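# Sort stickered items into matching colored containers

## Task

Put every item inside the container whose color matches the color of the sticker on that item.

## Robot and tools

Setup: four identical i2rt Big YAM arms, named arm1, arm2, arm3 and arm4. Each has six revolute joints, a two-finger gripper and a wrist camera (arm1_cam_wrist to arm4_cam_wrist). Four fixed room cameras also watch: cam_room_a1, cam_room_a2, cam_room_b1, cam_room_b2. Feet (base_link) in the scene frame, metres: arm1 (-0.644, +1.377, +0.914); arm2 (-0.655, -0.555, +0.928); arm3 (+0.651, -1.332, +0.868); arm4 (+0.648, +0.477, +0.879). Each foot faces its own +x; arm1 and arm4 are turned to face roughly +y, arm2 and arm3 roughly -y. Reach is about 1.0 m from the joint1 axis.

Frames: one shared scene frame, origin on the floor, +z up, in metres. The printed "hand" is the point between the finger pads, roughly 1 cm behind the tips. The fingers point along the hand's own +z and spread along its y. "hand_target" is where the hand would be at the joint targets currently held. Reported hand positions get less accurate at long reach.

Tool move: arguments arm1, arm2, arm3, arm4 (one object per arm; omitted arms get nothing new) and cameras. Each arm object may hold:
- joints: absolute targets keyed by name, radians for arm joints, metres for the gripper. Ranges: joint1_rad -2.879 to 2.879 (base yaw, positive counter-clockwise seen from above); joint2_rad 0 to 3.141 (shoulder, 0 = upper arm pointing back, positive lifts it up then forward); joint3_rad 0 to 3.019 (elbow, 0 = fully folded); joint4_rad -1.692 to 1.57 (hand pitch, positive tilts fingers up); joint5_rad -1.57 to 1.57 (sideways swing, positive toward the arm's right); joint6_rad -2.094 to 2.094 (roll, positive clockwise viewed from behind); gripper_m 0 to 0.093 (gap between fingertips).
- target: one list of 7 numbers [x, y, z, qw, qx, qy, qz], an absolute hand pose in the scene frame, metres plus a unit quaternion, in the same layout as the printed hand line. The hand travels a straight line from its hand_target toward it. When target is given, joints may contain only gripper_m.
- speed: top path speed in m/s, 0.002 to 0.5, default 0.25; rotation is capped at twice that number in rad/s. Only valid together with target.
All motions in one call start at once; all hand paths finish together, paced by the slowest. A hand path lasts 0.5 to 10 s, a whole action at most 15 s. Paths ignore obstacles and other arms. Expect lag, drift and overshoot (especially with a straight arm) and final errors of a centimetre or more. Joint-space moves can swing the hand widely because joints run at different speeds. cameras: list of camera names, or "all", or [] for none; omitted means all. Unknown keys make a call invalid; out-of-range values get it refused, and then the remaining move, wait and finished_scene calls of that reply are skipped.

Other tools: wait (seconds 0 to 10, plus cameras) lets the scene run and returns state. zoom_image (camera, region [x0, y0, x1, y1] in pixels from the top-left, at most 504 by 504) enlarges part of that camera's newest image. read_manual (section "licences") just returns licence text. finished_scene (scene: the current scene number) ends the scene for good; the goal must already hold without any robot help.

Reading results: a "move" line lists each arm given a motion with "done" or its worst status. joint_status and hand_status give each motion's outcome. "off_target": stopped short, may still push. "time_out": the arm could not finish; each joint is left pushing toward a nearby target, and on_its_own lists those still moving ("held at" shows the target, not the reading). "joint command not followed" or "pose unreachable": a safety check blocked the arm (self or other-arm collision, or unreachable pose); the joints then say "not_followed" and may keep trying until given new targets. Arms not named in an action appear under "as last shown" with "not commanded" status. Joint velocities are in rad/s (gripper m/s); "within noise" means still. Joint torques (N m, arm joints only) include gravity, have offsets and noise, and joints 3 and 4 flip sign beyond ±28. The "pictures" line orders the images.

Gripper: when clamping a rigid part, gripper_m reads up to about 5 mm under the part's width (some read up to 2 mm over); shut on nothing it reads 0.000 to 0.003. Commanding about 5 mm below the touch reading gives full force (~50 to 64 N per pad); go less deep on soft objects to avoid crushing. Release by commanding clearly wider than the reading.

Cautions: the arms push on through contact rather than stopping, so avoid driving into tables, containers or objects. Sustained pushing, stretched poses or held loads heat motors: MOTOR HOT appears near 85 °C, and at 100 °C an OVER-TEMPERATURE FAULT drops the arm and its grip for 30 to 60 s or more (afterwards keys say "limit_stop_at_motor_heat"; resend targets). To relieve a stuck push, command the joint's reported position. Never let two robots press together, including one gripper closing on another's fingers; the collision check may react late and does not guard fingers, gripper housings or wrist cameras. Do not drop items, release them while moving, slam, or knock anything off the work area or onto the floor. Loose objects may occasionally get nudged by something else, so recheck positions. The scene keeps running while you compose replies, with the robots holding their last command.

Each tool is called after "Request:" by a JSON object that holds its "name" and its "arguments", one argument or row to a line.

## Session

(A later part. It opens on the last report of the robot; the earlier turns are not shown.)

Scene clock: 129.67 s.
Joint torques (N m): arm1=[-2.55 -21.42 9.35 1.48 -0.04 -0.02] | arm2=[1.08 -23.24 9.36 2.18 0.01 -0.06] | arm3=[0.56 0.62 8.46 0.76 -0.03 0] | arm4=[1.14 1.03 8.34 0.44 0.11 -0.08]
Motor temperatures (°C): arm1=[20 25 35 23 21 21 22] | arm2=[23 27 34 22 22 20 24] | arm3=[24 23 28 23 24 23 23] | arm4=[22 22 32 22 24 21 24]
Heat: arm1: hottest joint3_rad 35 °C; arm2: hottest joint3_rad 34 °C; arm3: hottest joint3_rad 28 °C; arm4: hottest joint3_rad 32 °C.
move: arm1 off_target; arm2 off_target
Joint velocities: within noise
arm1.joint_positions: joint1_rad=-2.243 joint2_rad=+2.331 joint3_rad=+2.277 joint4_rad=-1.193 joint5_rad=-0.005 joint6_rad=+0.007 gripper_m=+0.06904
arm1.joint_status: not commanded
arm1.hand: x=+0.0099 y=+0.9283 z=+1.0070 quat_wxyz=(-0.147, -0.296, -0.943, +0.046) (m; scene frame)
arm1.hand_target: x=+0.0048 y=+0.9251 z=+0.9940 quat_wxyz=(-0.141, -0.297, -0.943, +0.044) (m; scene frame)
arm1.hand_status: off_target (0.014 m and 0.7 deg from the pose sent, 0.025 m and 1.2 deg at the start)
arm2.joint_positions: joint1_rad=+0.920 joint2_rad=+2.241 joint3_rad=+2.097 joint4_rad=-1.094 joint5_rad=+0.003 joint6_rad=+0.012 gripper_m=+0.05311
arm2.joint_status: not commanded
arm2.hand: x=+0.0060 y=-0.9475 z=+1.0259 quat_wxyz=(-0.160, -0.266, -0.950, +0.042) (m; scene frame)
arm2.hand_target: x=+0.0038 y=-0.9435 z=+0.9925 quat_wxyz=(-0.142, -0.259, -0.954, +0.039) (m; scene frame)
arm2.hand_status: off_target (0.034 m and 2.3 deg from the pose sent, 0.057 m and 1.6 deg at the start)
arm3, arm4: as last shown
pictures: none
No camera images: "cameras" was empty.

Request:
{"name": "move", "arguments": {
  "arm1": {"joints":{"gripper_m":0.093}},
  "arm2": {"joints":{"gripper_m":0.083}},
  "cameras": []
}}

Request:
{"name": "move", "arguments": {
  "arm1": {"target":[-0.22,1.08,1.12,0.141,0.2974,0.9432,-0.0444],"speed":0.3},
  "arm2": {"target":[-0.21,-0.82,1.12,0.1426,0.2593,0.9544,-0.0388],"speed":0.3},
  "cameras": ["arm1_cam_wrist","arm2_cam_wrist"]
}}

Request:
{"name": "move", "arguments": {
  "arm1": {"joints":{"joint2_rad":0.6,"joint3_rad":1.1,"joint4_rad":-1.6}},
  "arm2": {"joints":{"joint2_rad":0.6,"joint3_rad":1.1,"joint4_rad":-1.6}},
  "arm3": {"target":[0.05,-0.965,1.13,0.0649,-0.9352,0.2419,0.2507],"speed":0.4},
  "arm4": {"target":[0.046,0.945,1.13,0.0736,-0.9262,0.2743,0.2483],"speed":0.4},
  "cameras": ["arm3_cam_wrist","arm4_cam_wrist"]
}}

Scene clock: 142.30 s.
Joint torques (N m): arm1=[-2.32 -20.95 10.59 1.17 -0.05 0] | arm2=[1.08 -23.41 10.02 2.03 0 -0.07] | arm3=[0.38 0.56 8.44 0.73 -0.05 0] | arm4=[1.49 1.14 8.14 0.47 0.09 -0.08]
Motor temperatures (°C): arm1=[20 27 34 23 21 21 22] | arm2=[23 27 32 22 22 20 24] | arm3=[24 23 28 23 24 23 23] | arm4=[22 22 32 22 24 21 24]
Heat: arm1: hottest joint3_rad 34 °C; arm2: hottest joint3_rad 32 °C; arm3: hottest joint3_rad 28 °C; arm4: hottest joint3_rad 32 °C.
move: arm1 done; arm2 done
Joint velocities: within noise
arm1.joint_positions: joint1_rad=-2.246 joint2_rad=+2.330 joint3_rad=+2.265 joint4_rad=-1.190 joint5_rad=-0.005 joint6_rad=+0.009 gripper_m=+0.09296
arm1.joint_status: all done
arm1.hand: x=+0.0064 y=+0.9273 z=+1.0023 quat_wxyz=(-0.143, -0.299, -0.943, +0.045) (m; scene frame)
arm1.hand_target: x=+0.0048 y=+0.9250 z=+0.9940 quat_wxyz=(-0.141, -0.297, -0.943, +0.044) (m; scene frame)
arm1.hand_status: not commanded
arm2.joint_positions: joint1_rad=+0.920 joint2_rad=+2.241 joint3_rad=+2.088 joint4_rad=-1.091 joint5_rad=+0.003 joint6_rad=+0.012 gripper_m=+0.08292
arm2.joint_status: all done
arm2.hand: x=+0.0045 y=-0.9465 z=+1.0222 quat_wxyz=(-0.157, -0.266, -0.950, +0.042) (m; scene frame)
arm2.hand_target: x=+0.0038 y=-0.9435 z=+0.9925 quat_wxyz=(-0.142, -0.260, -0.954, +0.039) (m; scene frame)
arm2.hand_status: not commanded
arm3, arm4: as last shown
pictures: none
No camera images: "cameras" was empty.

Scene clock: 144.00 s.
Joint torques (N m): arm1=[-2.37 -10.05 11.07 0.68 0.01 -0.04] | arm2=[0.67 -14.51 9.92 0.94 -0.09 -0.05] | arm3=[0.56 0.62 8.44 0.75 -0.03 0.01] | arm4=[0.91 1.49 8.25 0.34 0.11 -0.05]
Motor temperatures (°C): arm1=[20 27 34 23 21 21 22] | arm2=[23 27 32 22 22 20 24] | arm3=[24 23 28 23 24 23 23] | arm4=[22 22 32 22 24 21 24]
Heat: arm1: hottest joint3_rad 34 °C; arm2: hottest joint3_rad 32 °C; arm3: hottest joint3_rad 28 °C; arm4: hottest joint3_rad 32 °C.
move: arm1 done; arm2 off_target
Joint velocities: within noise
arm1.joint_positions: joint1_rad=-2.246 joint2_rad=+1.496 joint3_rad=+1.327 joint4_rad=-1.080 joint5_rad=-0.007 joint6_rad=+0.005 gripper_m=+0.09296
arm1.joint_status: not commanded
arm1.hand: x=-0.2163 y=+1.0834 z=+1.1221 quat_wxyz=(-0.146, -0.296, -0.943, +0.045) (m; scene frame)
arm1.hand_target: x=-0.2200 y=+1.0801 z=+1.1199 quat_wxyz=(-0.141, -0.297, -0.943, +0.044) (m; scene frame)
arm1.hand_status: done (0.005 m and 0.6 deg from the pose sent, 0.297 m and 0.3 deg at the start)
arm2.joint_positions: joint1_rad=+0.922 joint2_rad=+1.520 joint3_rad=+1.318 joint4_rad=-1.039 joint5_rad=+0.004 joint6_rad=+0.008 gripper_m=+0.08293
arm2.joint_status: not commanded
arm2.hand: x=-0.2043 y=-0.8230 z=+1.1310 quat_wxyz=(-0.158, -0.264, -0.950, +0.043) (m; scene frame)
arm2.hand_target: x=-0.2100 y=-0.8199 z=+1.1201 quat_wxyz=(-0.143, -0.259, -0.954, +0.039) (m; scene frame)
arm2.hand_status: off_target (0.013 m and 2.0 deg from the pose sent, 0.268 m and 2.0 deg at the start)
arm3, arm4: as last shown
pictures: arm1_cam_wrist, arm2_cam_wrist
Images, in order (width x height): arm1_cam_wrist 672x504, arm2_cam_wrist 672x504.

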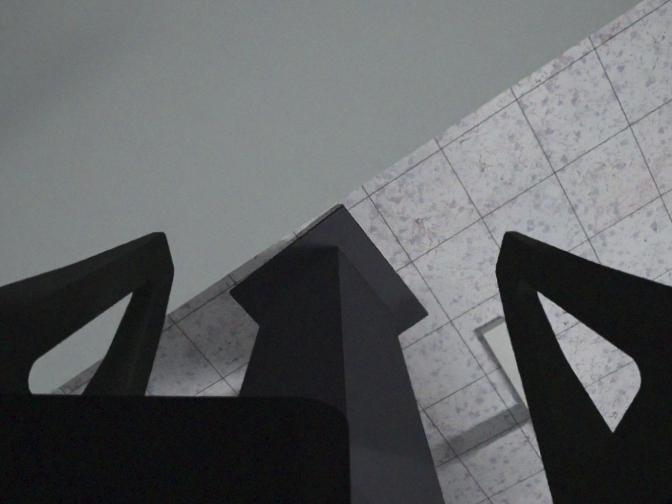

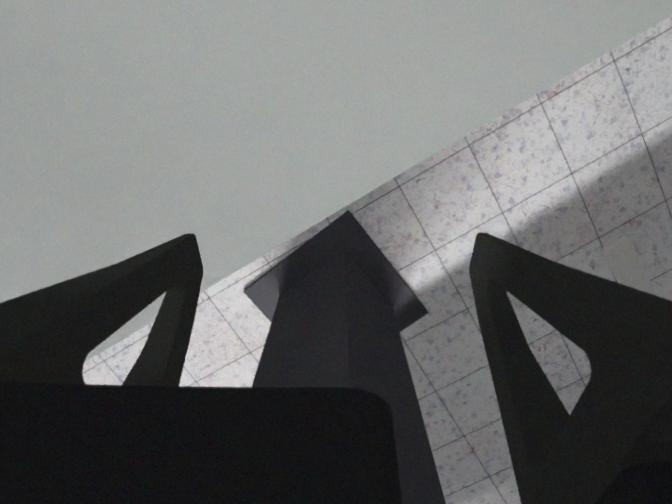

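Scene clock: 146.40 s.
Joint torques (N m): arm1=[-2.49 3.08 11.67 0.83 -0.02 0.02] | arm2=[0.73 -0.62 10.36 1.26 -0.09 -0.05] | arm3=[0.5 -21.83 14.3 0.59 -0.09 -0.13] | arm4=[0.09 -23.77 12.86 0.39 -0.06 -0.06]
Motor temperatures (°C): arm1=[20 27 34 23 21 21 22] | arm2=[23 27 32 22 22 20 24] | arm3=[24 23 28 23 24 23 23] | arm4=[22 22 33 22 24 21 24]
Heat: arm1: hottest joint3_rad 34 °C; arm2: hottest joint3_rad 32 °C; arm3: hottest joint3_rad 28 °C; arm4: hottest joint3_rad 33 °C.
move: arm1 done; arm2 done; arm3 off_target; arm4 off_target
Joint velocities: within noise
arm1.joint_positions: joint1_rad=-2.246 joint2_rad=+0.598 joint3_rad=+1.086 joint4_rad=-1.593 joint5_rad=-0.007 joint6_rad=+0.005 gripper_m=+0.09296
arm1.joint_status: all done
arm1.hand: x=-0.4775 y=+1.2659 z=+1.2702 quat_wxyz=(-0.213, -0.292, -0.930, +0.066) (m; scene frame)
arm1.hand_target: x=-0.4789 y=+1.2648 z=+1.2757 quat_wxyz=(-0.216, -0.292, -0.929, +0.068) (m; scene frame)
arm1.hand_status: not commanded
arm2.joint_positions: joint1_rad=+0.922 joint2_rad=+0.603 joint3_rad=+1.099 joint4_rad=-1.589 joint5_rad=+0.004 joint6_rad=+0.008 gripper_m=+0.08293
arm2.joint_status: all done
arm2.hand: x=-0.4863 y=-0.6576 z=+1.2929 quat_wxyz=(-0.228, -0.260, -0.936, +0.061) (m; scene frame)
arm2.hand_target: x=-0.4889 y=-0.6560 z=+1.2926 quat_wxyz=(-0.225, -0.255, -0.938, +0.061) (m; scene frame)
arm2.hand_status: not commanded
arm3.joint_positions: joint1_rad=-1.981 joint2_rad=+1.858 joint3_rad=+1.814 joint4_rad=-1.044 joint5_rad=-0.007 joint6_rad=-0.032 gripper_m=+0.09306
arm3.joint_status: not commanded
arm3.hand: x=+0.0555 y=-0.9795 z=+1.1017 quat_wxyz=(+0.057, -0.942, +0.241, +0.228) (m; scene frame)
arm3.hand_target: x=+0.0513 y=-0.9659 z=+1.1300 quat_wxyz=(+0.065, -0.935, +0.242, +0.251) (m; scene frame)
arm3.hand_status: off_target (0.032 m and 2.8 deg from the pose sent, 0.506 m and 1.1 deg at the start)
arm4.joint_positions: joint1_rad=+0.854 joint2_rad=+2.045 joint3_rad=+2.076 joint4_rad=-1.112 joint5_rad=-0.037 joint6_rad=-0.069 gripper_m=+0.09311
arm4.joint_status: not commanded
arm4.hand: x=+0.0509 y=+0.9348 z=+1.1119 quat_wxyz=(-0.067, +0.929, -0.279, -0.235) (m; scene frame)
arm4.hand_target: x=+0.0467 y=+0.9443 z=+1.1299 quat_wxyz=(-0.074, +0.926, -0.274, -0.249) (m; scene frame)
arm4.hand_status: off_target (0.021 m and 1.8 deg from the pose sent, 0.572 m and 1.2 deg at the start)
pictures: arm3_cam_wrist, arm4_cam_wrist
Images, in order (width x height): arm3_cam_wrist 672x504, arm4_cam_wrist 672x504.

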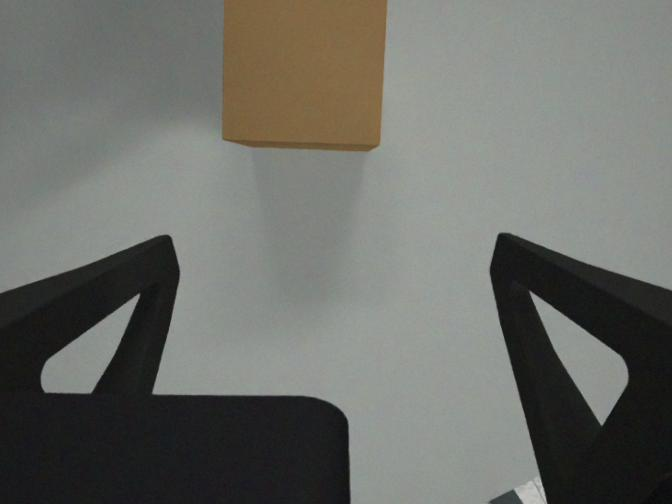

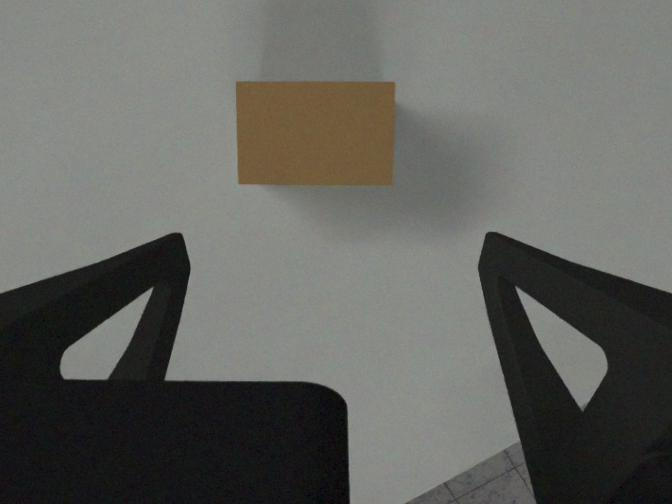

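Request:
{"name": "move", "arguments": {
  "arm3": {"target":[0.022,-0.964,1.122,0.067,-0.9331,0.25,0.2502],"speed":0.25},
  "arm4": {"target":[0.036,0.942,1.095,0.0736,-0.9262,0.2743,0.2483],"speed":0.25},
  "cameras": ["arm3_cam_wrist","arm4_cam_wrist"]
}}

Scene clock: 164.77 s.
Joint torques (N m): arm1=[-2.73 3.31 11.3 0.85 -0.05 -0.07] | arm2=[0.67 -0.56 10.39 1.24 -0.09 -0.05] | arm3=[2.2 -21.19 14.26 0.64 0.11 0.01] | arm4=[1.32 -22.77 9.11 1.47 0.12 0.01]
Motor temperatures (°C): arm1=[20 26 34 23 21 21 22] | arm2=[23 26 32 22 22 20 23] | arm3=[24 24 31 23 24 23 23] | arm4=[22 22 37 22 24 21 24]
Heat: arm1: hottest joint3_rad 34 °C; arm2: hottest joint3_rad 32 °C; arm3: hottest joint3_rad 31 °C; arm4: hottest joint3_rad 37 °C.
move: arm3 off_target; arm4 off_target
Joint velocities: within noise
arm1, arm2: as last shown
arm3.joint_positions: joint1_rad=-1.981 joint2_rad=+1.915 joint3_rad=+1.905 joint4_rad=-1.059 joint5_rad=+0.008 joint6_rad=-0.012 gripper_m=+0.09306
arm3.joint_status: not commanded
arm3.hand: x=+0.0363 y=-0.9653 z=+1.1064 quat_wxyz=(+0.064, -0.937, +0.251, +0.236) (m; scene frame)
arm3.hand_target: x=+0.0228 y=-0.9647 z=+1.1219 quat_wxyz=(+0.067, -0.933, +0.250, +0.251) (m; scene frame)
arm3.hand_status: off_target (0.021 m and 1.7 deg from the pose sent, 0.042 m and 3.1 deg at the start)
arm4.joint_positions: joint1_rad=+0.854 joint2_rad=+2.045 joint3_rad=+2.069 joint4_rad=-1.063 joint5_rad=-0.037 joint6_rad=-0.069 gripper_m=+0.09311
arm4.joint_status: not commanded
arm4.hand: x=+0.0436 y=+0.9405 z=+1.1144 quat_wxyz=(-0.075, +0.924, -0.277, -0.254) (m; scene frame)
arm4.hand_target: x=+0.0365 y=+0.9414 z=+1.0950 quat_wxyz=(-0.073, +0.926, -0.274, -0.248) (m; scene frame)
arm4.hand_status: off_target (0.021 m and 0.8 deg from the pose sent, 0.024 m and 1.8 deg at the start)
pictures: arm3_cam_wrist, arm4_cam_wrist
Images, in order (width x height): arm3_cam_wrist 672x504, arm4_cam_wrist 672x504.

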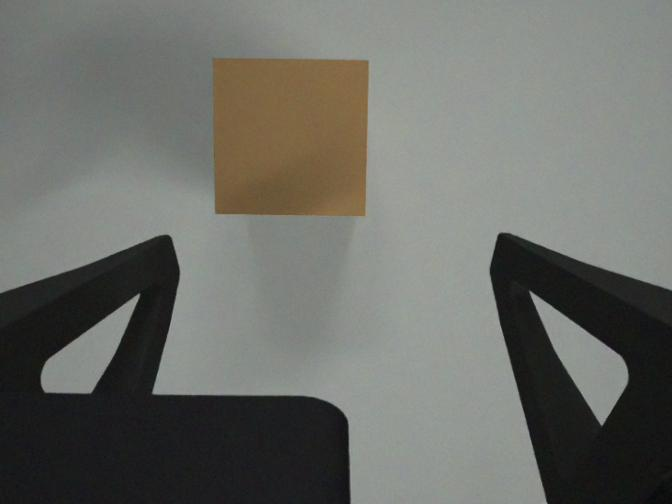

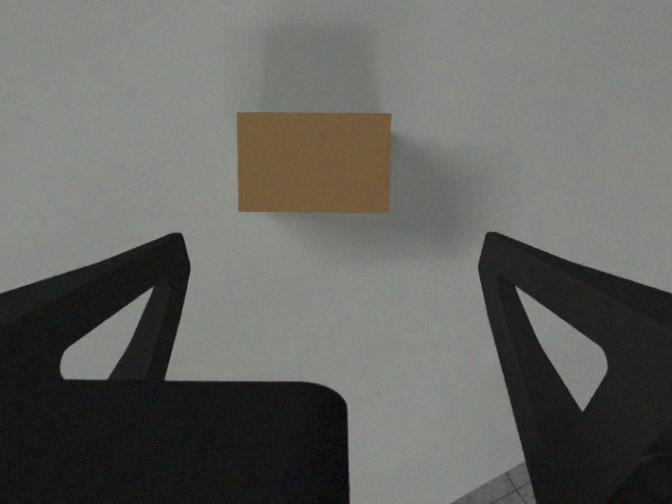

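Request:
{"name": "move", "arguments": {
  "arm3": {"target":[-0.017,-0.964,1.052,0.067,-0.9331,0.25,0.2502],"speed":0.15},
  "arm4": {"target":[0.0215,0.927,1.045,0.0736,-0.9262,0.2743,0.2483],"speed":0.25},
  "cameras": ["arm3_cam_wrist","arm4_cam_wrist"]
}}

Scene clock: 191.83 s.
Joint torques (N m): arm1=[-2.73 3.02 11.36 0.91 -0.03 -0.04] | arm2=[0.62 -0.62 10.37 1.26 -0.09 -0.06] | arm3=[2.32 -24.64 13.38 1.47 0.12 0.03] | arm4=[1.32 -23.12 9.33 1.42 0.19 0.18]
Motor temperatures (°C): arm1=[20 25 35 23 21 21 22] | arm2=[23 25 32 22 22 20 23] | arm3=[24 25 31 23 24 23 23] | arm4=[22 24 34 22 24 21 24]
Heat: arm1: hottest joint3_rad 35 °C; arm2: hottest joint3_rad 32 °C; arm3: hottest joint3_rad 31 °C; arm4: hottest joint3_rad 34 °C.
move: arm3 off_target; arm4 off_target
Joint velocities: within noise
arm1, arm2: as last shown
arm1.joint_positions: joint1_rad=-2.246 joint2_rad=+0.598 joint3_rad=+1.086 joint4_rad=-1.593 joint5_rad=-0.007 joint6_rad=+0.004 gripper_m=+0.09296
arm3.joint_positions: joint1_rad=-1.954 joint2_rad=+2.043 joint3_rad=+1.905 joint4_rad=-0.962 joint5_rad=+0.022 joint6_rad=+0.012 gripper_m=+0.09306
arm3.joint_status: not commanded
arm3.hand: x=+0.0010 y=-0.9663 z=+1.0271 quat_wxyz=(+0.061, -0.940, +0.252, +0.221) (m; scene frame)
arm3.hand_target: x=-0.0156 y=-0.9649 z=+1.0522 quat_wxyz=(+0.067, -0.933, +0.250, +0.250) (m; scene frame)
arm3.hand_status: off_target (0.031 m and 3.5 deg from the pose sent, 0.076 m and 1.7 deg at the start)
arm4.joint_positions: joint1_rad=+0.887 joint2_rad=+2.064 joint3_rad=+1.965 joint4_rad=-0.942 joint5_rad=-0.023 joint6_rad=-0.059 gripper_m=+0.09311
arm4.joint_status: not commanded
arm4.hand: x=+0.0273 y=+0.9244 z=+1.0622 quat_wxyz=(-0.076, +0.927, -0.268, -0.252) (m; scene frame)
arm4.hand_target: x=+0.0220 y=+0.9266 z=+1.0450 quat_wxyz=(-0.074, +0.926, -0.274, -0.248) (m; scene frame)
arm4.hand_status: off_target (0.018 m and 0.8 deg from the pose sent, 0.074 m and 0.8 deg at the start)
pictures: arm3_cam_wrist, arm4_cam_wrist
Images, in order (width x height): arm3_cam_wrist 672x504, arm4_cam_wrist 672x504.

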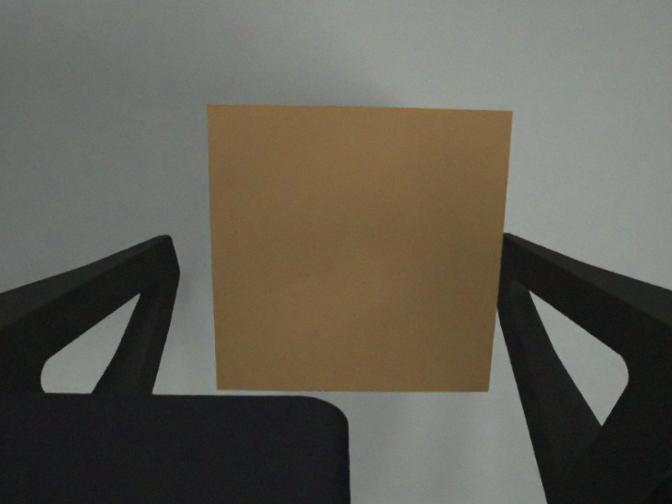

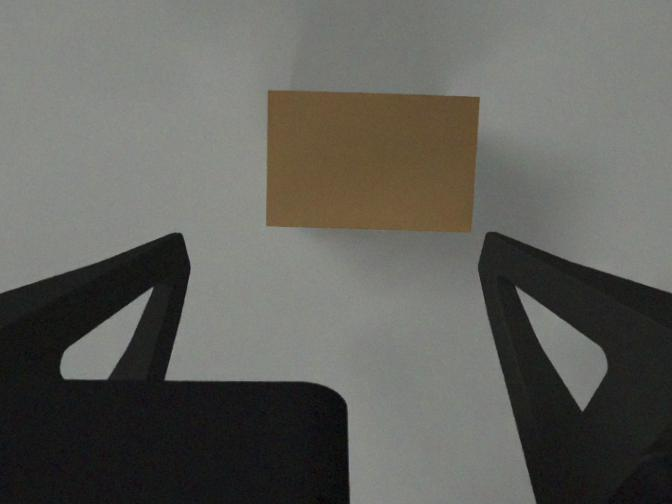

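Request:
{"name": "move", "arguments": {
  "arm3": {"joints":{"gripper_m":0.045}},
  "arm4": {"joints":{"joint5_rad":0.055}},
  "cameras": ["arm3_cam_wrist","arm4_cam_wrist"]
}}

Scene clock: 201.50 s.
Joint torques (N m): arm1=[-2.73 2.78 11.44 0.73 -0.03 -0.05] | arm2=[0.56 -0.56 10.41 1.26 -0.09 -0.05] | arm3=[2.08 -24.47 13.39 1.46 0.11 0] | arm4=[1.38 -22.89 9.37 1.35 0.22 0.15]
Motor temperatures (°C): arm1=[20 24 35 23 21 21 22] | arm2=[23 25 32 22 22 20 23] | arm3=[24 26 31 23 24 23 23] | arm4=[22 24 35 22 24 21 24]
Heat: arm1: hottest joint3_rad 35 °C; arm2: hottest joint3_rad 32 °C; arm3: hottest joint3_rad 31 °C; arm4: hottest joint3_rad 35 °C.
move: arm3 off_target; arm4 done
Joint velocities: within noise
arm1, arm2: as last shown
arm3.joint_positions: joint1_rad=-1.954 joint2_rad=+2.043 joint3_rad=+1.905 joint4_rad=-0.962 joint5_rad=+0.022 joint6_rad=+0.013 gripper_m=+0.05303
arm3.joint_status: gripper_m off_target (ended at +0.05306, target +0.04500)
arm3.hand: x=+0.0010 y=-0.9661 z=+1.0272 quat_wxyz=(+0.061, -0.940, +0.253, +0.222) (m; scene frame)
arm3.hand_target: x=-0.0156 y=-0.9648 z=+1.0522 quat_wxyz=(+0.067, -0.933, +0.250, +0.250) (m; scene frame)
arm3.hand_status: not commanded
arm4.joint_positions: joint1_rad=+0.887 joint2_rad=+2.064 joint3_rad=+1.965 joint4_rad=-0.942 joint5_rad=+0.051 joint6_rad=-0.059 gripper_m=+0.09311
arm4.joint_status: all done
arm4.hand: x=+0.0348 y=+0.9347 z=+1.0623 quat_wxyz=(-0.109, +0.924, -0.278, -0.240) (m; scene frame)
arm4.hand_target: x=+0.0296 y=+0.9369 z=+1.0451 quat_wxyz=(-0.108, +0.923, -0.283, -0.236) (m; scene frame)
arm4.hand_status: not commanded
pictures: arm3_cam_wrist, arm4_cam_wrist
Images, in order (width x height): arm3_cam_wrist 672x504, arm4_cam_wrist 672x504.

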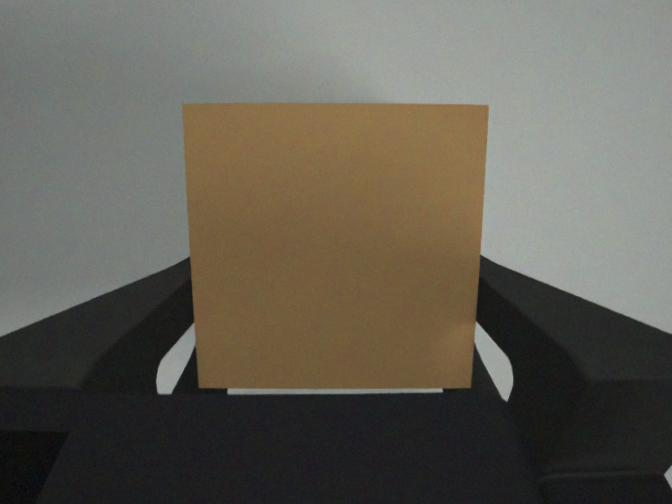

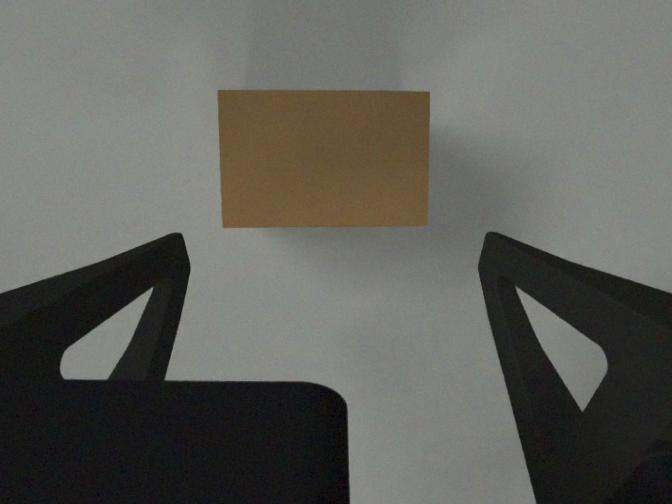

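Request:
{"name": "move", "arguments": {
  "arm3": {"target":[0.16,-1.056,1.12,0.067,-0.9331,0.25,0.2502],"speed":0.3},
  "arm4": {"target":[0.0036,0.954,0.998,0.108,-0.923,0.283,0.236],"speed":0.15},
  "cameras": ["arm3_cam_wrist","arm4_cam_wrist"]
}}

Scene clock: 221.10 s.
Joint torques (N m): arm1=[-2.61 2.96 11.45 0.9 -0.04 -0.1] | arm2=[0.67 -0.56 10.4 1.29 -0.1 -0.06] | arm3=[1.9 -14.33 9.4 0.94 0.04 -0.02] | arm4=[1.61 -22.12 12.01 1.24 0.19 0.18]
Motor temperatures (°C): arm1=[20 24 35 23 21 21 21] | arm2=[23 25 32 22 22 20 23] | arm3=[24 27 32 23 24 23 24] | arm4=[22 25 36 22 24 21 24]
Heat: arm1: hottest joint3_rad 35 °C; arm2: hottest joint3_rad 32 °C; arm3: hottest joint3_rad 32 °C; arm4: hottest joint3_rad 36 °C.
move: arm3 done; arm4 off_target
Joint velocities: within noise
arm1, arm2: as last shown
arm3.joint_positions: joint1_rad=-1.954 joint2_rad=+1.476 joint3_rad=+1.370 joint4_rad=-0.919 joint5_rad=+0.022 joint6_rad=+0.013 gripper_m=+0.05303
arm3.joint_status: not commanded
arm3.hand: x=+0.1615 y=-1.0533 z=+1.1262 quat_wxyz=(+0.070, -0.931, +0.251, +0.256) (m; scene frame)
arm3.hand_target: x=+0.1600 y=-1.0560 z=+1.1201 quat_wxyz=(+0.067, -0.933, +0.250, +0.250) (m; scene frame)
arm3.hand_status: done (0.007 m and 0.8 deg from the pose sent, 0.205 m and 3.4 deg at the start)
arm4.joint_positions: joint1_rad=+0.885 joint2_rad=+2.156 joint3_rad=+1.992 joint4_rad=-0.892 joint5_rad=+0.054 joint6_rad=-0.055 gripper_m=+0.09306
arm4.joint_status: not commanded
arm4.hand: x=+0.0193 y=+0.9480 z=+1.0132 quat_wxyz=(-0.108, +0.925, -0.281, -0.233) (m; scene frame)
arm4.hand_target: x=+0.0049 y=+0.9530 z=+0.9979 quat_wxyz=(-0.108, +0.923, -0.283, -0.236) (m; scene frame)
arm4.hand_status: off_target (0.023 m and 0.4 deg from the pose sent, 0.074 m and 0.8 deg at the start)
pictures: arm3_cam_wrist, arm4_cam_wrist
Images, in order (width x height): arm3_cam_wrist 672x504, arm4_cam_wrist 672x504.

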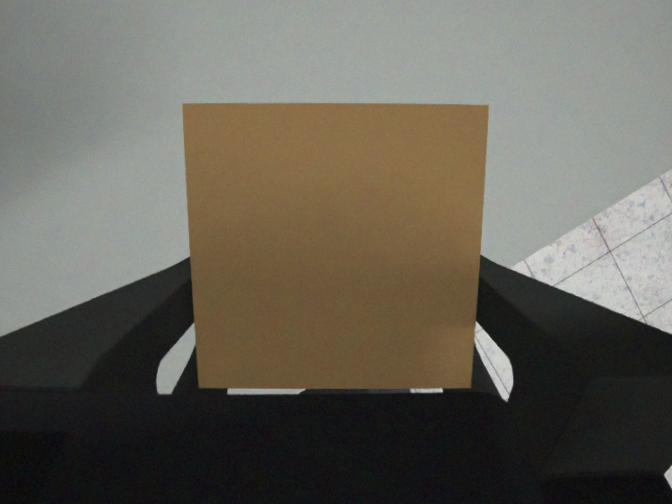

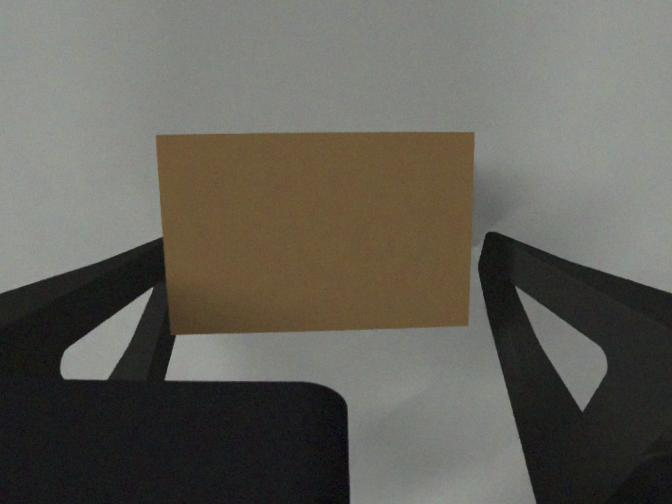

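Request:
{"name": "move", "arguments": {
  "arm4": {"joints":{"gripper_m":0.063}},
  "arm3": {"joints":{"joint1_rad":0.95,"joint2_rad":0.6,"joint3_rad":1.1,"joint4_rad":-1.55,"joint5_rad":0,"joint6_rad":0}},
  "cameras": ["arm3_cam_wrist","arm4_cam_wrist"]
}}

Scene clock: 230.57 s.
Joint torques (N m): arm1=[-2.32 2.73 11.54 0.84 -0.07 -0.05] | arm2=[0.62 -0.56 10.41 1.26 -0.09 -0.05] | arm3=[2.08 0.85 9.02 0.8 0.11 -0.11] | arm4=[1.14 -22.48 12.04 1.2 0.24 0.11]
Motor temperatures (°C): arm1=[20 24 35 23 21 21 21] | arm2=[23 25 32 22 22 20 23] | arm3=[24 27 32 23 24 23 24] | arm4=[22 26 38 22 24 21 25]
Heat: arm1: hottest joint3_rad 35 °C; arm2: hottest joint3_rad 32 °C; arm3: hottest joint3_rad 32 °C; arm4: hottest joint3_rad 38 °C.
move: arm3 done; arm4 off_target
Joint velocities: within noise
arm1, arm2: as last shown
arm3.joint_positions: joint1_rad=+0.939 joint2_rad=+0.600 joint3_rad=+1.097 joint4_rad=-1.545 joint5_rad=-0.002 joint6_rad=+0.005 gripper_m=+0.05307
arm3.joint_status: all done
arm3.hand: x=+0.8010 y=-1.4676 z=+1.2390 quat_wxyz=(-0.244, -0.356, -0.897, +0.099) (m; scene frame)
arm3.hand_target: x=+0.8014 y=-1.4654 z=+1.2398 quat_wxyz=(-0.243, -0.349, -0.900, +0.099) (m; scene frame)
arm3.hand_status: not commanded
arm4.joint_positions: joint1_rad=+0.888 joint2_rad=+2.156 joint3_rad=+1.992 joint4_rad=-0.891 joint5_rad=+0.054 joint6_rad=-0.053 gripper_m=+0.06942
arm4.joint_status: gripper_m off_target (ended at +0.06944, target +0.06300)
arm4.hand: x=+0.0176 y=+0.9462 z=+1.0130 quat_wxyz=(-0.107, +0.925, -0.280, -0.234) (m; scene frame)
arm4.hand_target: x=+0.0049 y=+0.9532 z=+0.9981 quat_wxyz=(-0.108, +0.923, -0.283, -0.236) (m; scene frame)
arm4.hand_status: not commanded
pictures: arm3_cam_wrist, arm4_cam_wrist
Images, in order (width x height): arm3_cam_wrist 672x504, arm4_cam_wrist 672x504.

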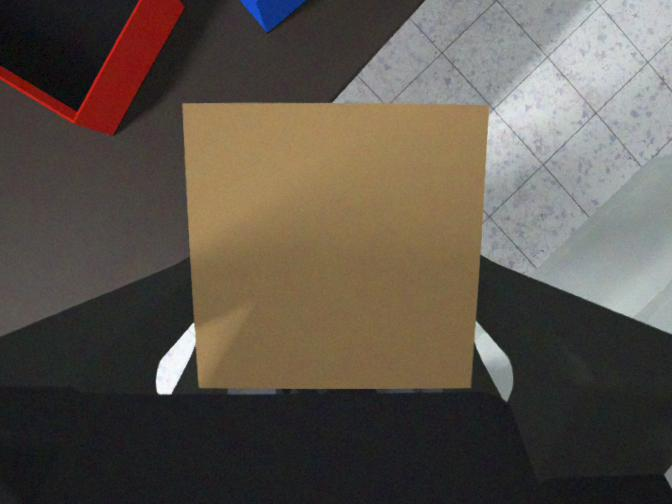

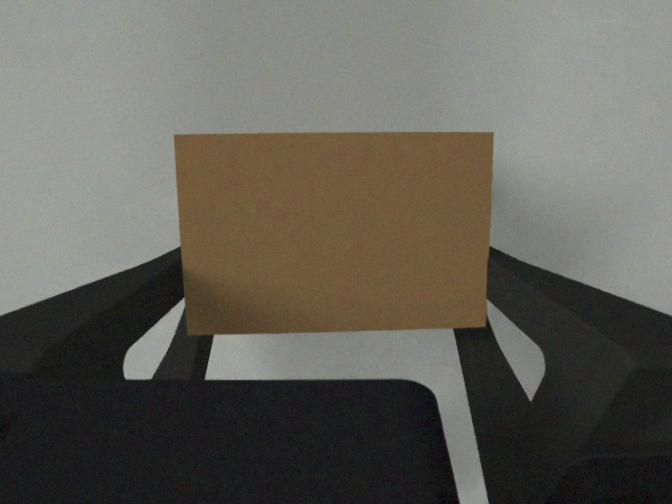

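Request:
{"name": "move", "arguments": {
  "arm4": {"target":[0.16,0.84,1.12,0.108,-0.923,0.283,0.236],"speed":0.3},
  "arm3": {"target":[1.136,-1.759,0.81,0.2424,0.34,0.9042,-0.0912],"speed":0.35},
  "cameras": ["arm3_cam_wrist"]
}}

Request:
{"name": "move", "arguments": {
  "arm4": {"joints":{"joint1_rad":-1.147,"joint2_rad":0.6,"joint3_rad":1.1,"joint4_rad":-1.55,"joint5_rad":0,"joint6_rad":0}},
  "cameras": ["arm3_cam_wrist","arm4_cam_wrist"]
}}

Scene clock: 253.73 s.
Joint torques (N m): arm1=[-2.26 2.67 11.48 0.81 -0.01 -0.07] | arm2=[0.62 -0.44 10.4 1.26 -0.09 -0.05] | arm3=[1.96 -21.01 9.87 1.37 -0.02 -0.09] | arm4=[1.26 -18.49 9.05 0.4 0.23 0.17]
Motor temperatures (°C): arm1=[20 24 35 23 21 21 21] | arm2=[23 25 32 22 22 20 23] | arm3=[24 26 31 23 24 23 24] | arm4=[22 26 40 22 24 21 26]
Heat: arm1: hottest joint3_rad 35 °C; arm2: hottest joint3_rad 32 °C; arm3: hottest joint3_rad 31 °C; arm4: hottest joint3_rad 40 °C.
move: arm3 off_target; arm4 done
Joint velocities: within noise
arm1, arm2: as last shown
arm3.joint_positions: joint1_rad=+0.956 joint2_rad=+2.079 joint3_rad=+1.212 joint4_rad=-0.248 joint5_rad=-0.009 joint6_rad=+0.005 gripper_m=+0.05307
arm3.joint_status: not commanded
arm3.hand: x=+1.1120 y=-1.7483 z=+0.7898 quat_wxyz=(-0.215, -0.350, -0.908, +0.083) (m; scene frame)
arm3.hand_target: x=+1.1352 y=-1.7581 z=+0.8108 quat_wxyz=(-0.242, -0.340, -0.904, +0.091) (m; scene frame)
arm3.hand_status: off_target (0.033 m and 3.5 deg from the pose sent, 0.617 m and 2.2 deg at the start)
arm4.joint_positions: joint1_rad=+0.888 joint2_rad=+1.628 joint3_rad=+1.479 joint4_rad=-0.900 joint5_rad=+0.055 joint6_rad=-0.052 gripper_m=+0.06942
arm4.joint_status: not commanded
arm4.hand: x=+0.1595 y=+0.8445 z=+1.1147 quat_wxyz=(-0.108, +0.924, -0.281, -0.235) (m; scene frame)
arm4.hand_target: x=+0.1601 y=+0.8401 z=+1.1199 quat_wxyz=(-0.108, +0.923, -0.283, -0.236) (m; scene frame)
arm4.hand_status: done (0.007 m and 0.3 deg from the pose sent, 0.207 m and 0.5 deg at the start)
pictures: arm3_cam_wrist
Images, in order (width x height): arm3_cam_wrist 672x504.

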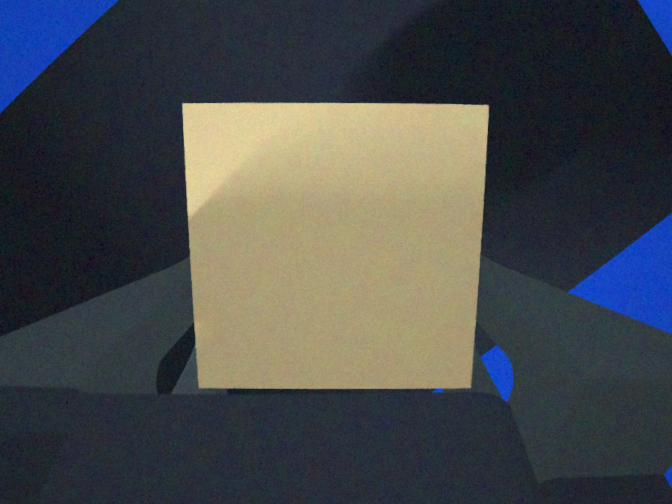

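Scene clock: 255.73 s.
Joint torques (N m): arm1=[-2.9 2.37 11.52 1.03 0.01 -0.06] | arm2=[0.73 -0.5 10.36 1.28 -0.09 -0.05] | arm3=[1.9 -21.13 9.81 1.33 -0.02 -0.09] | arm4=[0.79 1.26 8.18 0.5 -0.03 0.13]
Motor temperatures (°C): arm1=[20 24 35 23 21 21 21] | arm2=[23 25 32 22 22 20 23] | arm3=[24 26 31 23 24 23 24] | arm4=[22 26 40 22 24 21 26]
Heat: arm1: hottest joint3_rad 35 °C; arm2: hottest joint3_rad 32 °C; arm3: hottest joint3_rad 31 °C; arm4: hottest joint3_rad 40 °C.
move: arm4 done
Joint velocities: within noise
arm1, arm2, arm3: as last shown
arm4.joint_positions: joint1_rad=-1.143 joint2_rad=+0.598 joint3_rad=+1.099 joint4_rad=-1.540 joint5_rad=+0.003 joint6_rad=-0.011 gripper_m=+0.06942
arm4.joint_status: all done
arm4.hand: x=+0.8332 y=+0.5740 z=+1.2495 quat_wxyz=(-0.253, +0.236, -0.936, -0.059) (m; scene frame)
arm4.hand_target: x=+0.8318 y=+0.5730 z=+1.2483 quat_wxyz=(-0.248, +0.230, -0.939, -0.060) (m; scene frame)
arm4.hand_status: not commanded
pictures: arm3_cam_wrist, arm4_cam_wrist
Images, in order (width x height): arm3_cam_wrist 672x504, arm4_cam_wrist 672x504.

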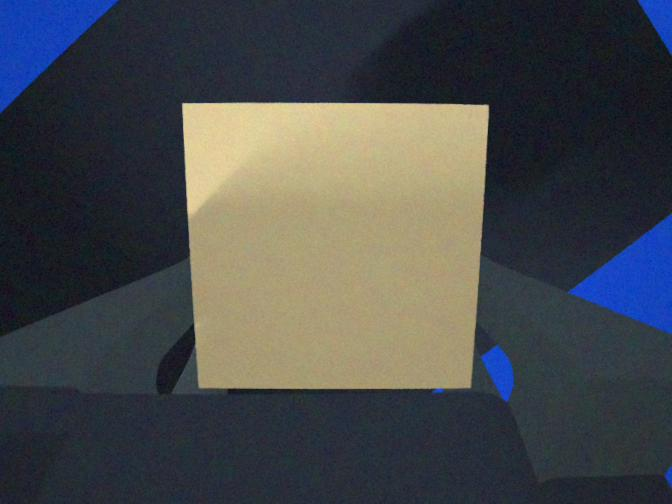

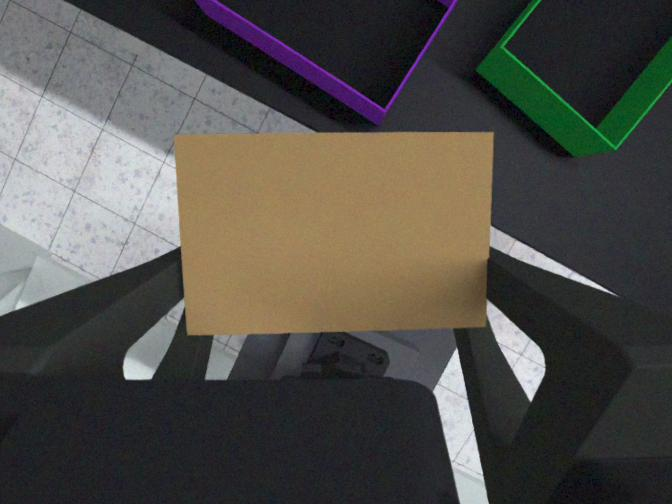

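Request:
{"name": "move", "arguments": {
  "arm3": {"target":[1.143,-1.763,0.735,0.2424,0.34,0.9042,-0.0912],"speed":0.1},
  "arm4": {"target":[1.102,0.713,0.81,0.2516,-0.2296,0.9383,0.0616],"speed":0.35},
  "cameras": ["arm3_cam_wrist","arm4_cam_wrist"]
}}

Scene clock: 265.03 s.
Joint torques (N m): arm1=[-2.49 3.08 11.41 0.7 -0.06 -0.01] | arm2=[0.67 -0.56 10.39 1.25 -0.09 -0.05] | arm3=[2.02 -17.03 8.77 1.62 0.08 -0.05] | arm4=[0.5 -15.62 6.86 1.36 -0.06 0.12]
Motor temperatures (°C): arm1=[20 24 35 23 21 21 21] | arm2=[23 25 32 22 22 20 23] | arm3=[24 26 31 23 24 23 24] | arm4=[22 25 38 22 24 21 26]
Heat: arm1: hottest joint3_rad 35 °C; arm2: hottest joint3_rad 32 °C; arm3: hottest joint3_rad 31 °C; arm4: hottest joint3_rad 38 °C.
move: arm3 off_target; arm4 off_target
Joint velocities: within noise
arm1.joint_positions: joint1_rad=-2.246 joint2_rad=+0.598 joint3_rad=+1.086 joint4_rad=-1.593 joint5_rad=-0.007 joint6_rad=+0.004 gripper_m=+0.09296
arm1.joint_status: not commanded
arm1.hand: x=-0.4775 y=+1.2659 z=+1.2702 quat_wxyz=(-0.213, -0.292, -0.930, +0.066) (m; scene frame)
arm1.hand_target: x=-0.4789 y=+1.2648 z=+1.2757 quat_wxyz=(-0.216, -0.292, -0.929, +0.068) (m; scene frame)
arm1.hand_status: not commanded
arm2.joint_positions: joint1_rad=+0.922 joint2_rad=+0.603 joint3_rad=+1.099 joint4_rad=-1.589 joint5_rad=+0.004 joint6_rad=+0.008 gripper_m=+0.08293
arm2.joint_status: not commanded
arm2.hand: x=-0.4863 y=-0.6576 z=+1.2929 quat_wxyz=(-0.228, -0.260, -0.936, +0.061) (m; scene frame)
arm2.hand_target: x=-0.4889 y=-0.6560 z=+1.2926 quat_wxyz=(-0.225, -0.255, -0.938, +0.061) (m; scene frame)
arm2.hand_status: not commanded
arm3.joint_positions: joint1_rad=+0.958 joint2_rad=+2.188 joint3_rad=+1.253 joint4_rad=-0.121 joint5_rad=-0.009 joint6_rad=+0.004 gripper_m=+0.05307
arm3.joint_status: not commanded
arm3.hand: x=+1.1304 y=-1.7636 z=+0.7524 quat_wxyz=(-0.242, -0.346, -0.902, +0.093) (m; scene frame)
arm3.hand_target: x=+1.1419 y=-1.7621 z=+0.7354 quat_wxyz=(-0.242, -0.340, -0.904, +0.091) (m; scene frame)
arm3.hand_status: off_target (0.021 m and 0.8 deg from the pose sent, 0.065 m and 3.5 deg at the start)
arm4.joint_positions: joint1_rad=-1.143 joint2_rad=+1.852 joint3_rad=+0.786 joint4_rad=-0.023 joint5_rad=+0.002 joint6_rad=-0.011 gripper_m=+0.06942
arm4.joint_status: not commanded
arm4.hand: x=+1.0824 y=+0.7049 z=+0.7997 quat_wxyz=(-0.230, +0.238, -0.942, -0.054) (m; scene frame)
arm4.hand_target: x=+1.1013 y=+0.7127 z=+0.8106 quat_wxyz=(-0.251, +0.230, -0.938, -0.062) (m; scene frame)
arm4.hand_status: off_target (0.024 m and 2.8 deg from the pose sent, 0.534 m and 0.8 deg at the start)
pictures: arm3_cam_wrist, arm4_cam_wrist
Images, in order (width x height): arm3_cam_wrist 672x504, arm4_cam_wrist 672x504.

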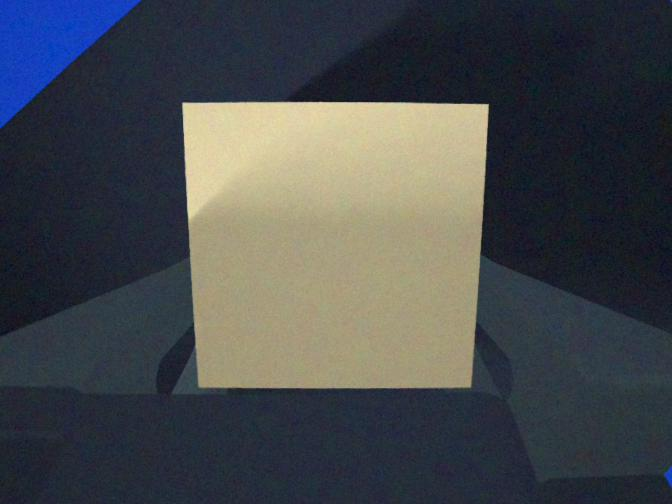

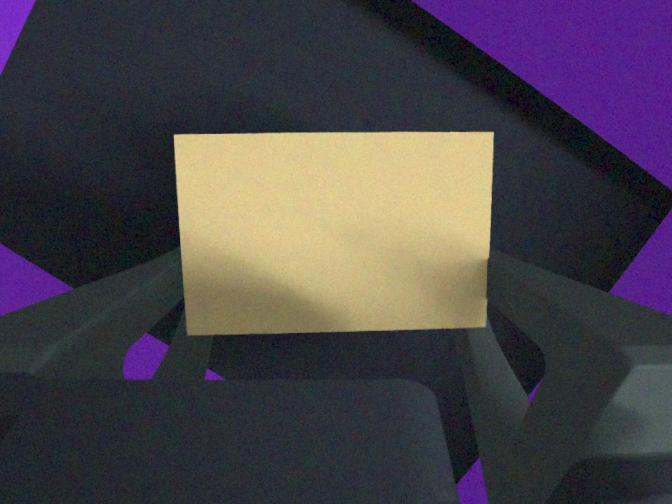

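Request:
{"name": "move", "arguments": {
  "arm3": {"joints":{"gripper_m":0.078}},
  "arm4": {"target":[1.108,0.714,0.72,0.2516,-0.2296,0.9383,0.0616],"speed":0.12},
  "cameras": ["arm3_cam_wrist","arm4_cam_wrist"]
}}

Scene clock: 269.23 s.
Joint torques (N m): arm1=[-2.55 3.66 11.44 1.02 0.02 -0.08] | arm2=[0.62 -0.62 10.39 1.25 -0.09 -0.06] | arm3=[1.96 -18.55 8.16 1.26 0.03 -0.07] | arm4=[0.15 -12.57 4.98 1.33 -0.05 0.12]
Motor temperatures (°C): arm1=[20 24 35 23 21 21 21] | arm2=[23 24 32 22 22 20 23] | arm3=[24 26 31 23 24 23 24] | arm4=[22 25 38 22 24 21 26]
Heat: arm1: hottest joint3_rad 35 °C; arm2: hottest joint3_rad 32 °C; arm3: hottest joint3_rad 31 °C; arm4: hottest joint3_rad 38 °C.
move: arm3 done; arm4 off_target
Joint velocities: within noise
arm1, arm2: as last shown
arm3.joint_positions: joint1_rad=+0.958 joint2_rad=+2.204 joint3_rad=+1.260 joint4_rad=-0.112 joint5_rad=-0.008 joint6_rad=+0.006 gripper_m=+0.07796
arm3.joint_status: all done
arm3.hand: x=+1.1315 y=-1.7651 z=+0.7464 quat_wxyz=(-0.242, -0.347, -0.901, +0.093) (m; scene frame)
arm3.hand_target: x=+1.1420 y=-1.7622 z=+0.7356 quat_wxyz=(-0.242, -0.340, -0.904, +0.091) (m; scene frame)
arm3.hand_status: not commanded
arm4.joint_positions: joint1_rad=-1.145 joint2_rad=+2.060 joint3_rad=+0.834 joint4_rad=+0.203 joint5_rad=+0.001 joint6_rad=-0.011 gripper_m=+0.06942
arm4.joint_status: not commanded
arm4.hand: x=+1.1054 y=+0.7160 z=+0.7395 quat_wxyz=(-0.260, +0.235, -0.934, -0.061) (m; scene frame)
arm4.hand_target: x=+1.1070 y=+0.7136 z=+0.7206 quat_wxyz=(-0.251, +0.230, -0.938, -0.062) (m; scene frame)
arm4.hand_status: off_target (0.020 m and 1.3 deg from the pose sent, 0.084 m and 2.8 deg at the start)
pictures: arm3_cam_wrist, arm4_cam_wrist
Images, in order (width x height): arm3_cam_wrist 672x504, arm4_cam_wrist 672x504.

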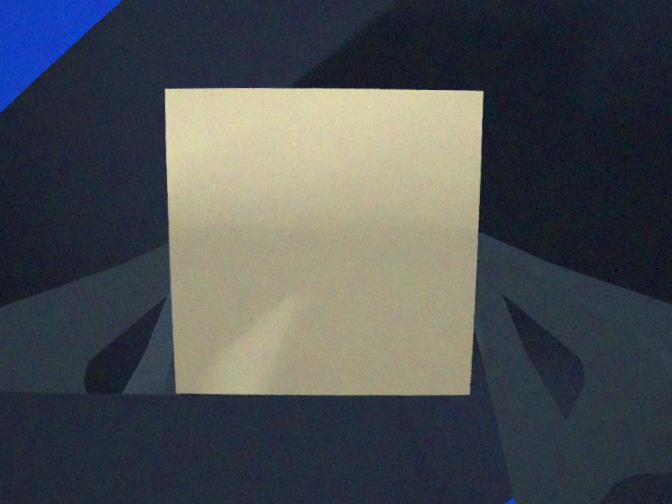

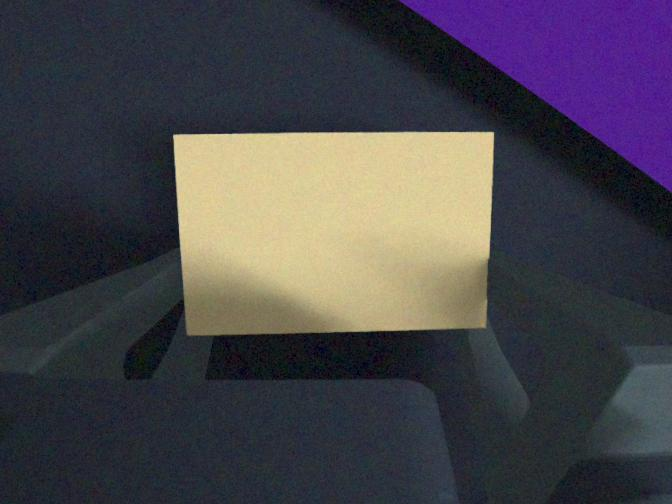

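Request:
{"name": "move", "arguments": {
  "arm3": {"target":[1.05,-1.68,0.94,0.2424,0.34,0.9042,-0.0912],"speed":0.3},
  "arm4": {"joints":{"gripper_m":0.092}},
  "cameras": []
}}

Request:
{"name": "move", "arguments": {
  "arm4": {"target":[1.0,0.665,0.93,0.2516,-0.2296,0.9383,0.0616],"speed":0.3},
  "cameras": ["arm3_cam_wrist","arm4_cam_wrist"]
}}

Scene clock: 274.93 s.
Joint torques (N m): arm1=[-2.37 2.96 11.33 0.84 -0.04 -0.05] | arm2=[0.67 -0.62 10.37 1.28 -0.09 -0.05] | arm3=[1.73 -13.68 7.58 0.72 0.12 -0.08] | arm4=[0.5 -13.98 4.55 1.09 0 0.11]
Motor temperatures (°C): arm1=[20 24 35 23 21 21 21] | arm2=[23 24 32 22 22 20 23] | arm3=[24 26 31 23 24 23 24] | arm4=[22 25 36 22 24 21 26]
Heat: arm1: hottest joint3_rad 35 °C; arm2: hottest joint3_rad 32 °C; arm3: hottest joint3_rad 31 °C; arm4: hottest joint3_rad 36 °C.
move: arm3 off_target; arm4 done
Joint velocities: within noise
arm1, arm2: as last shown
arm3.joint_positions: joint1_rad=+0.962 joint2_rad=+1.590 joint3_rad=+0.976 joint4_rad=-0.418 joint5_rad=-0.012 joint6_rad=+0.004 gripper_m=+0.07796
arm3.joint_status: not commanded
arm3.hand: x=+1.0509 y=-1.6860 z=+0.9494 quat_wxyz=(-0.254, -0.343, -0.900, +0.095) (m; scene frame)
arm3.hand_target: x=+1.0500 y=-1.6800 z=+0.9402 quat_wxyz=(-0.243, -0.340, -0.904, +0.091) (m; scene frame)
arm3.hand_status: off_target (0.011 m and 1.5 deg from the pose sent, 0.227 m and 0.9 deg at the start)
arm4.joint_positions: joint1_rad=-1.144 joint2_rad=+2.071 joint3_rad=+0.840 joint4_rad=+0.209 joint5_rad=-0.001 joint6_rad=-0.011 gripper_m=+0.09191
arm4.joint_status: all done
arm4.hand: x=+1.1069 y=+0.7177 z=+0.7367 quat_wxyz=(-0.261, +0.236, -0.934, -0.063) (m; scene frame)
arm4.hand_target: x=+1.1072 y=+0.7136 z=+0.7208 quat_wxyz=(-0.252, +0.230, -0.938, -0.062) (m; scene frame)
arm4.hand_status: not commanded
pictures: none
No camera images: "cameras" was empty.

Scene clock: 276.43 s.
Joint torques (N m): arm1=[-2.14 2.67 11.38 0.84 -0.03 -0.06] | arm2=[0.56 -0.56 10.36 1.24 -0.09 -0.05] | arm3=[1.73 -13.63 7.61 0.75 0.13 -0.07] | arm4=[1.2 -7.59 7.21 0.43 0.2 0.16]
Motor temperatures (°C): arm1=[20 24 35 23 21 21 21] | arm2=[23 24 32 22 22 20 23] | arm3=[24 26 31 23 24 23 24] | arm4=[22 25 36 22 24 21 26]
Heat: arm1: hottest joint3_rad 35 °C; arm2: hottest joint3_rad 32 °C; arm3: hottest joint3_rad 31 °C; arm4: hottest joint3_rad 36 °C.
move: arm4 done
Joint velocities: within noise
arm1, arm2, arm3: as last shown
arm4.joint_positions: joint1_rad=-1.142 joint2_rad=+1.282 joint3_rad=+0.588 joint4_rad=-0.323 joint5_rad=+0.003 joint6_rad=-0.002 gripper_m=+0.09191
arm4.joint_status: not commanded
arm4.hand: x=+1.0043 y=+0.6642 z=+0.9362 quat_wxyz=(-0.263, +0.232, -0.934, -0.063) (m; scene frame)
arm4.hand_target: x=+1.0000 y=+0.6649 z=+0.9301 quat_wxyz=(-0.252, +0.230, -0.938, -0.061) (m; scene frame)
arm4.hand_status: done (0.008 m and 1.4 deg from the pose sent, 0.227 m and 1.4 deg at the start)
pictures: arm3_cam_wrist, arm4_cam_wrist
Images, in order (width x height): arm3_cam_wrist 672x504, arm4_cam_wrist 672x504.

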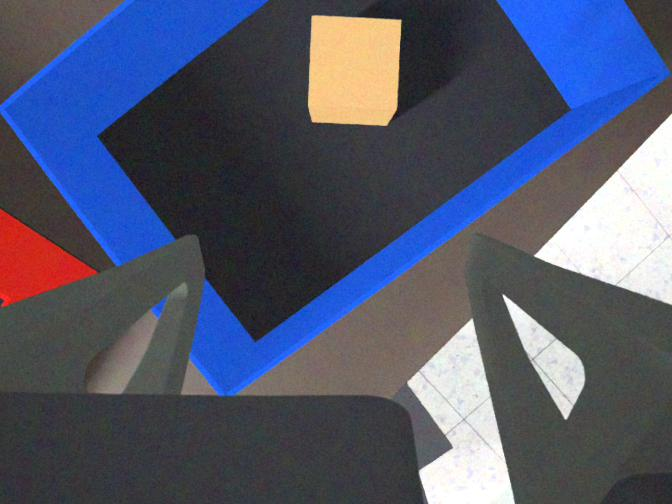

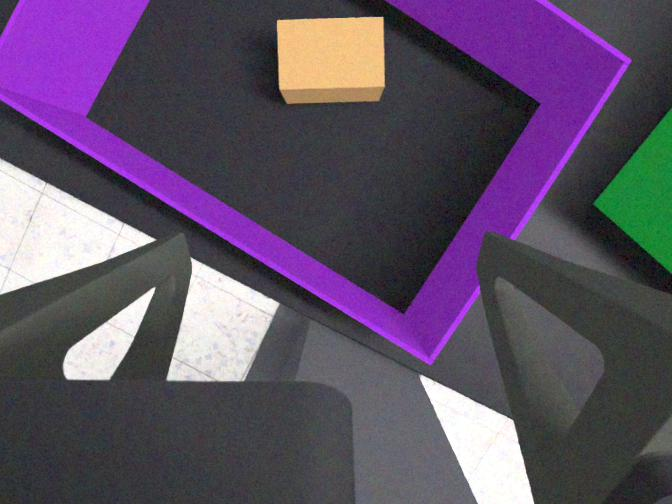

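Request:
{"name": "finished_scene", "arguments": {
  "scene": 3
}}

The scene is finished: the task was done.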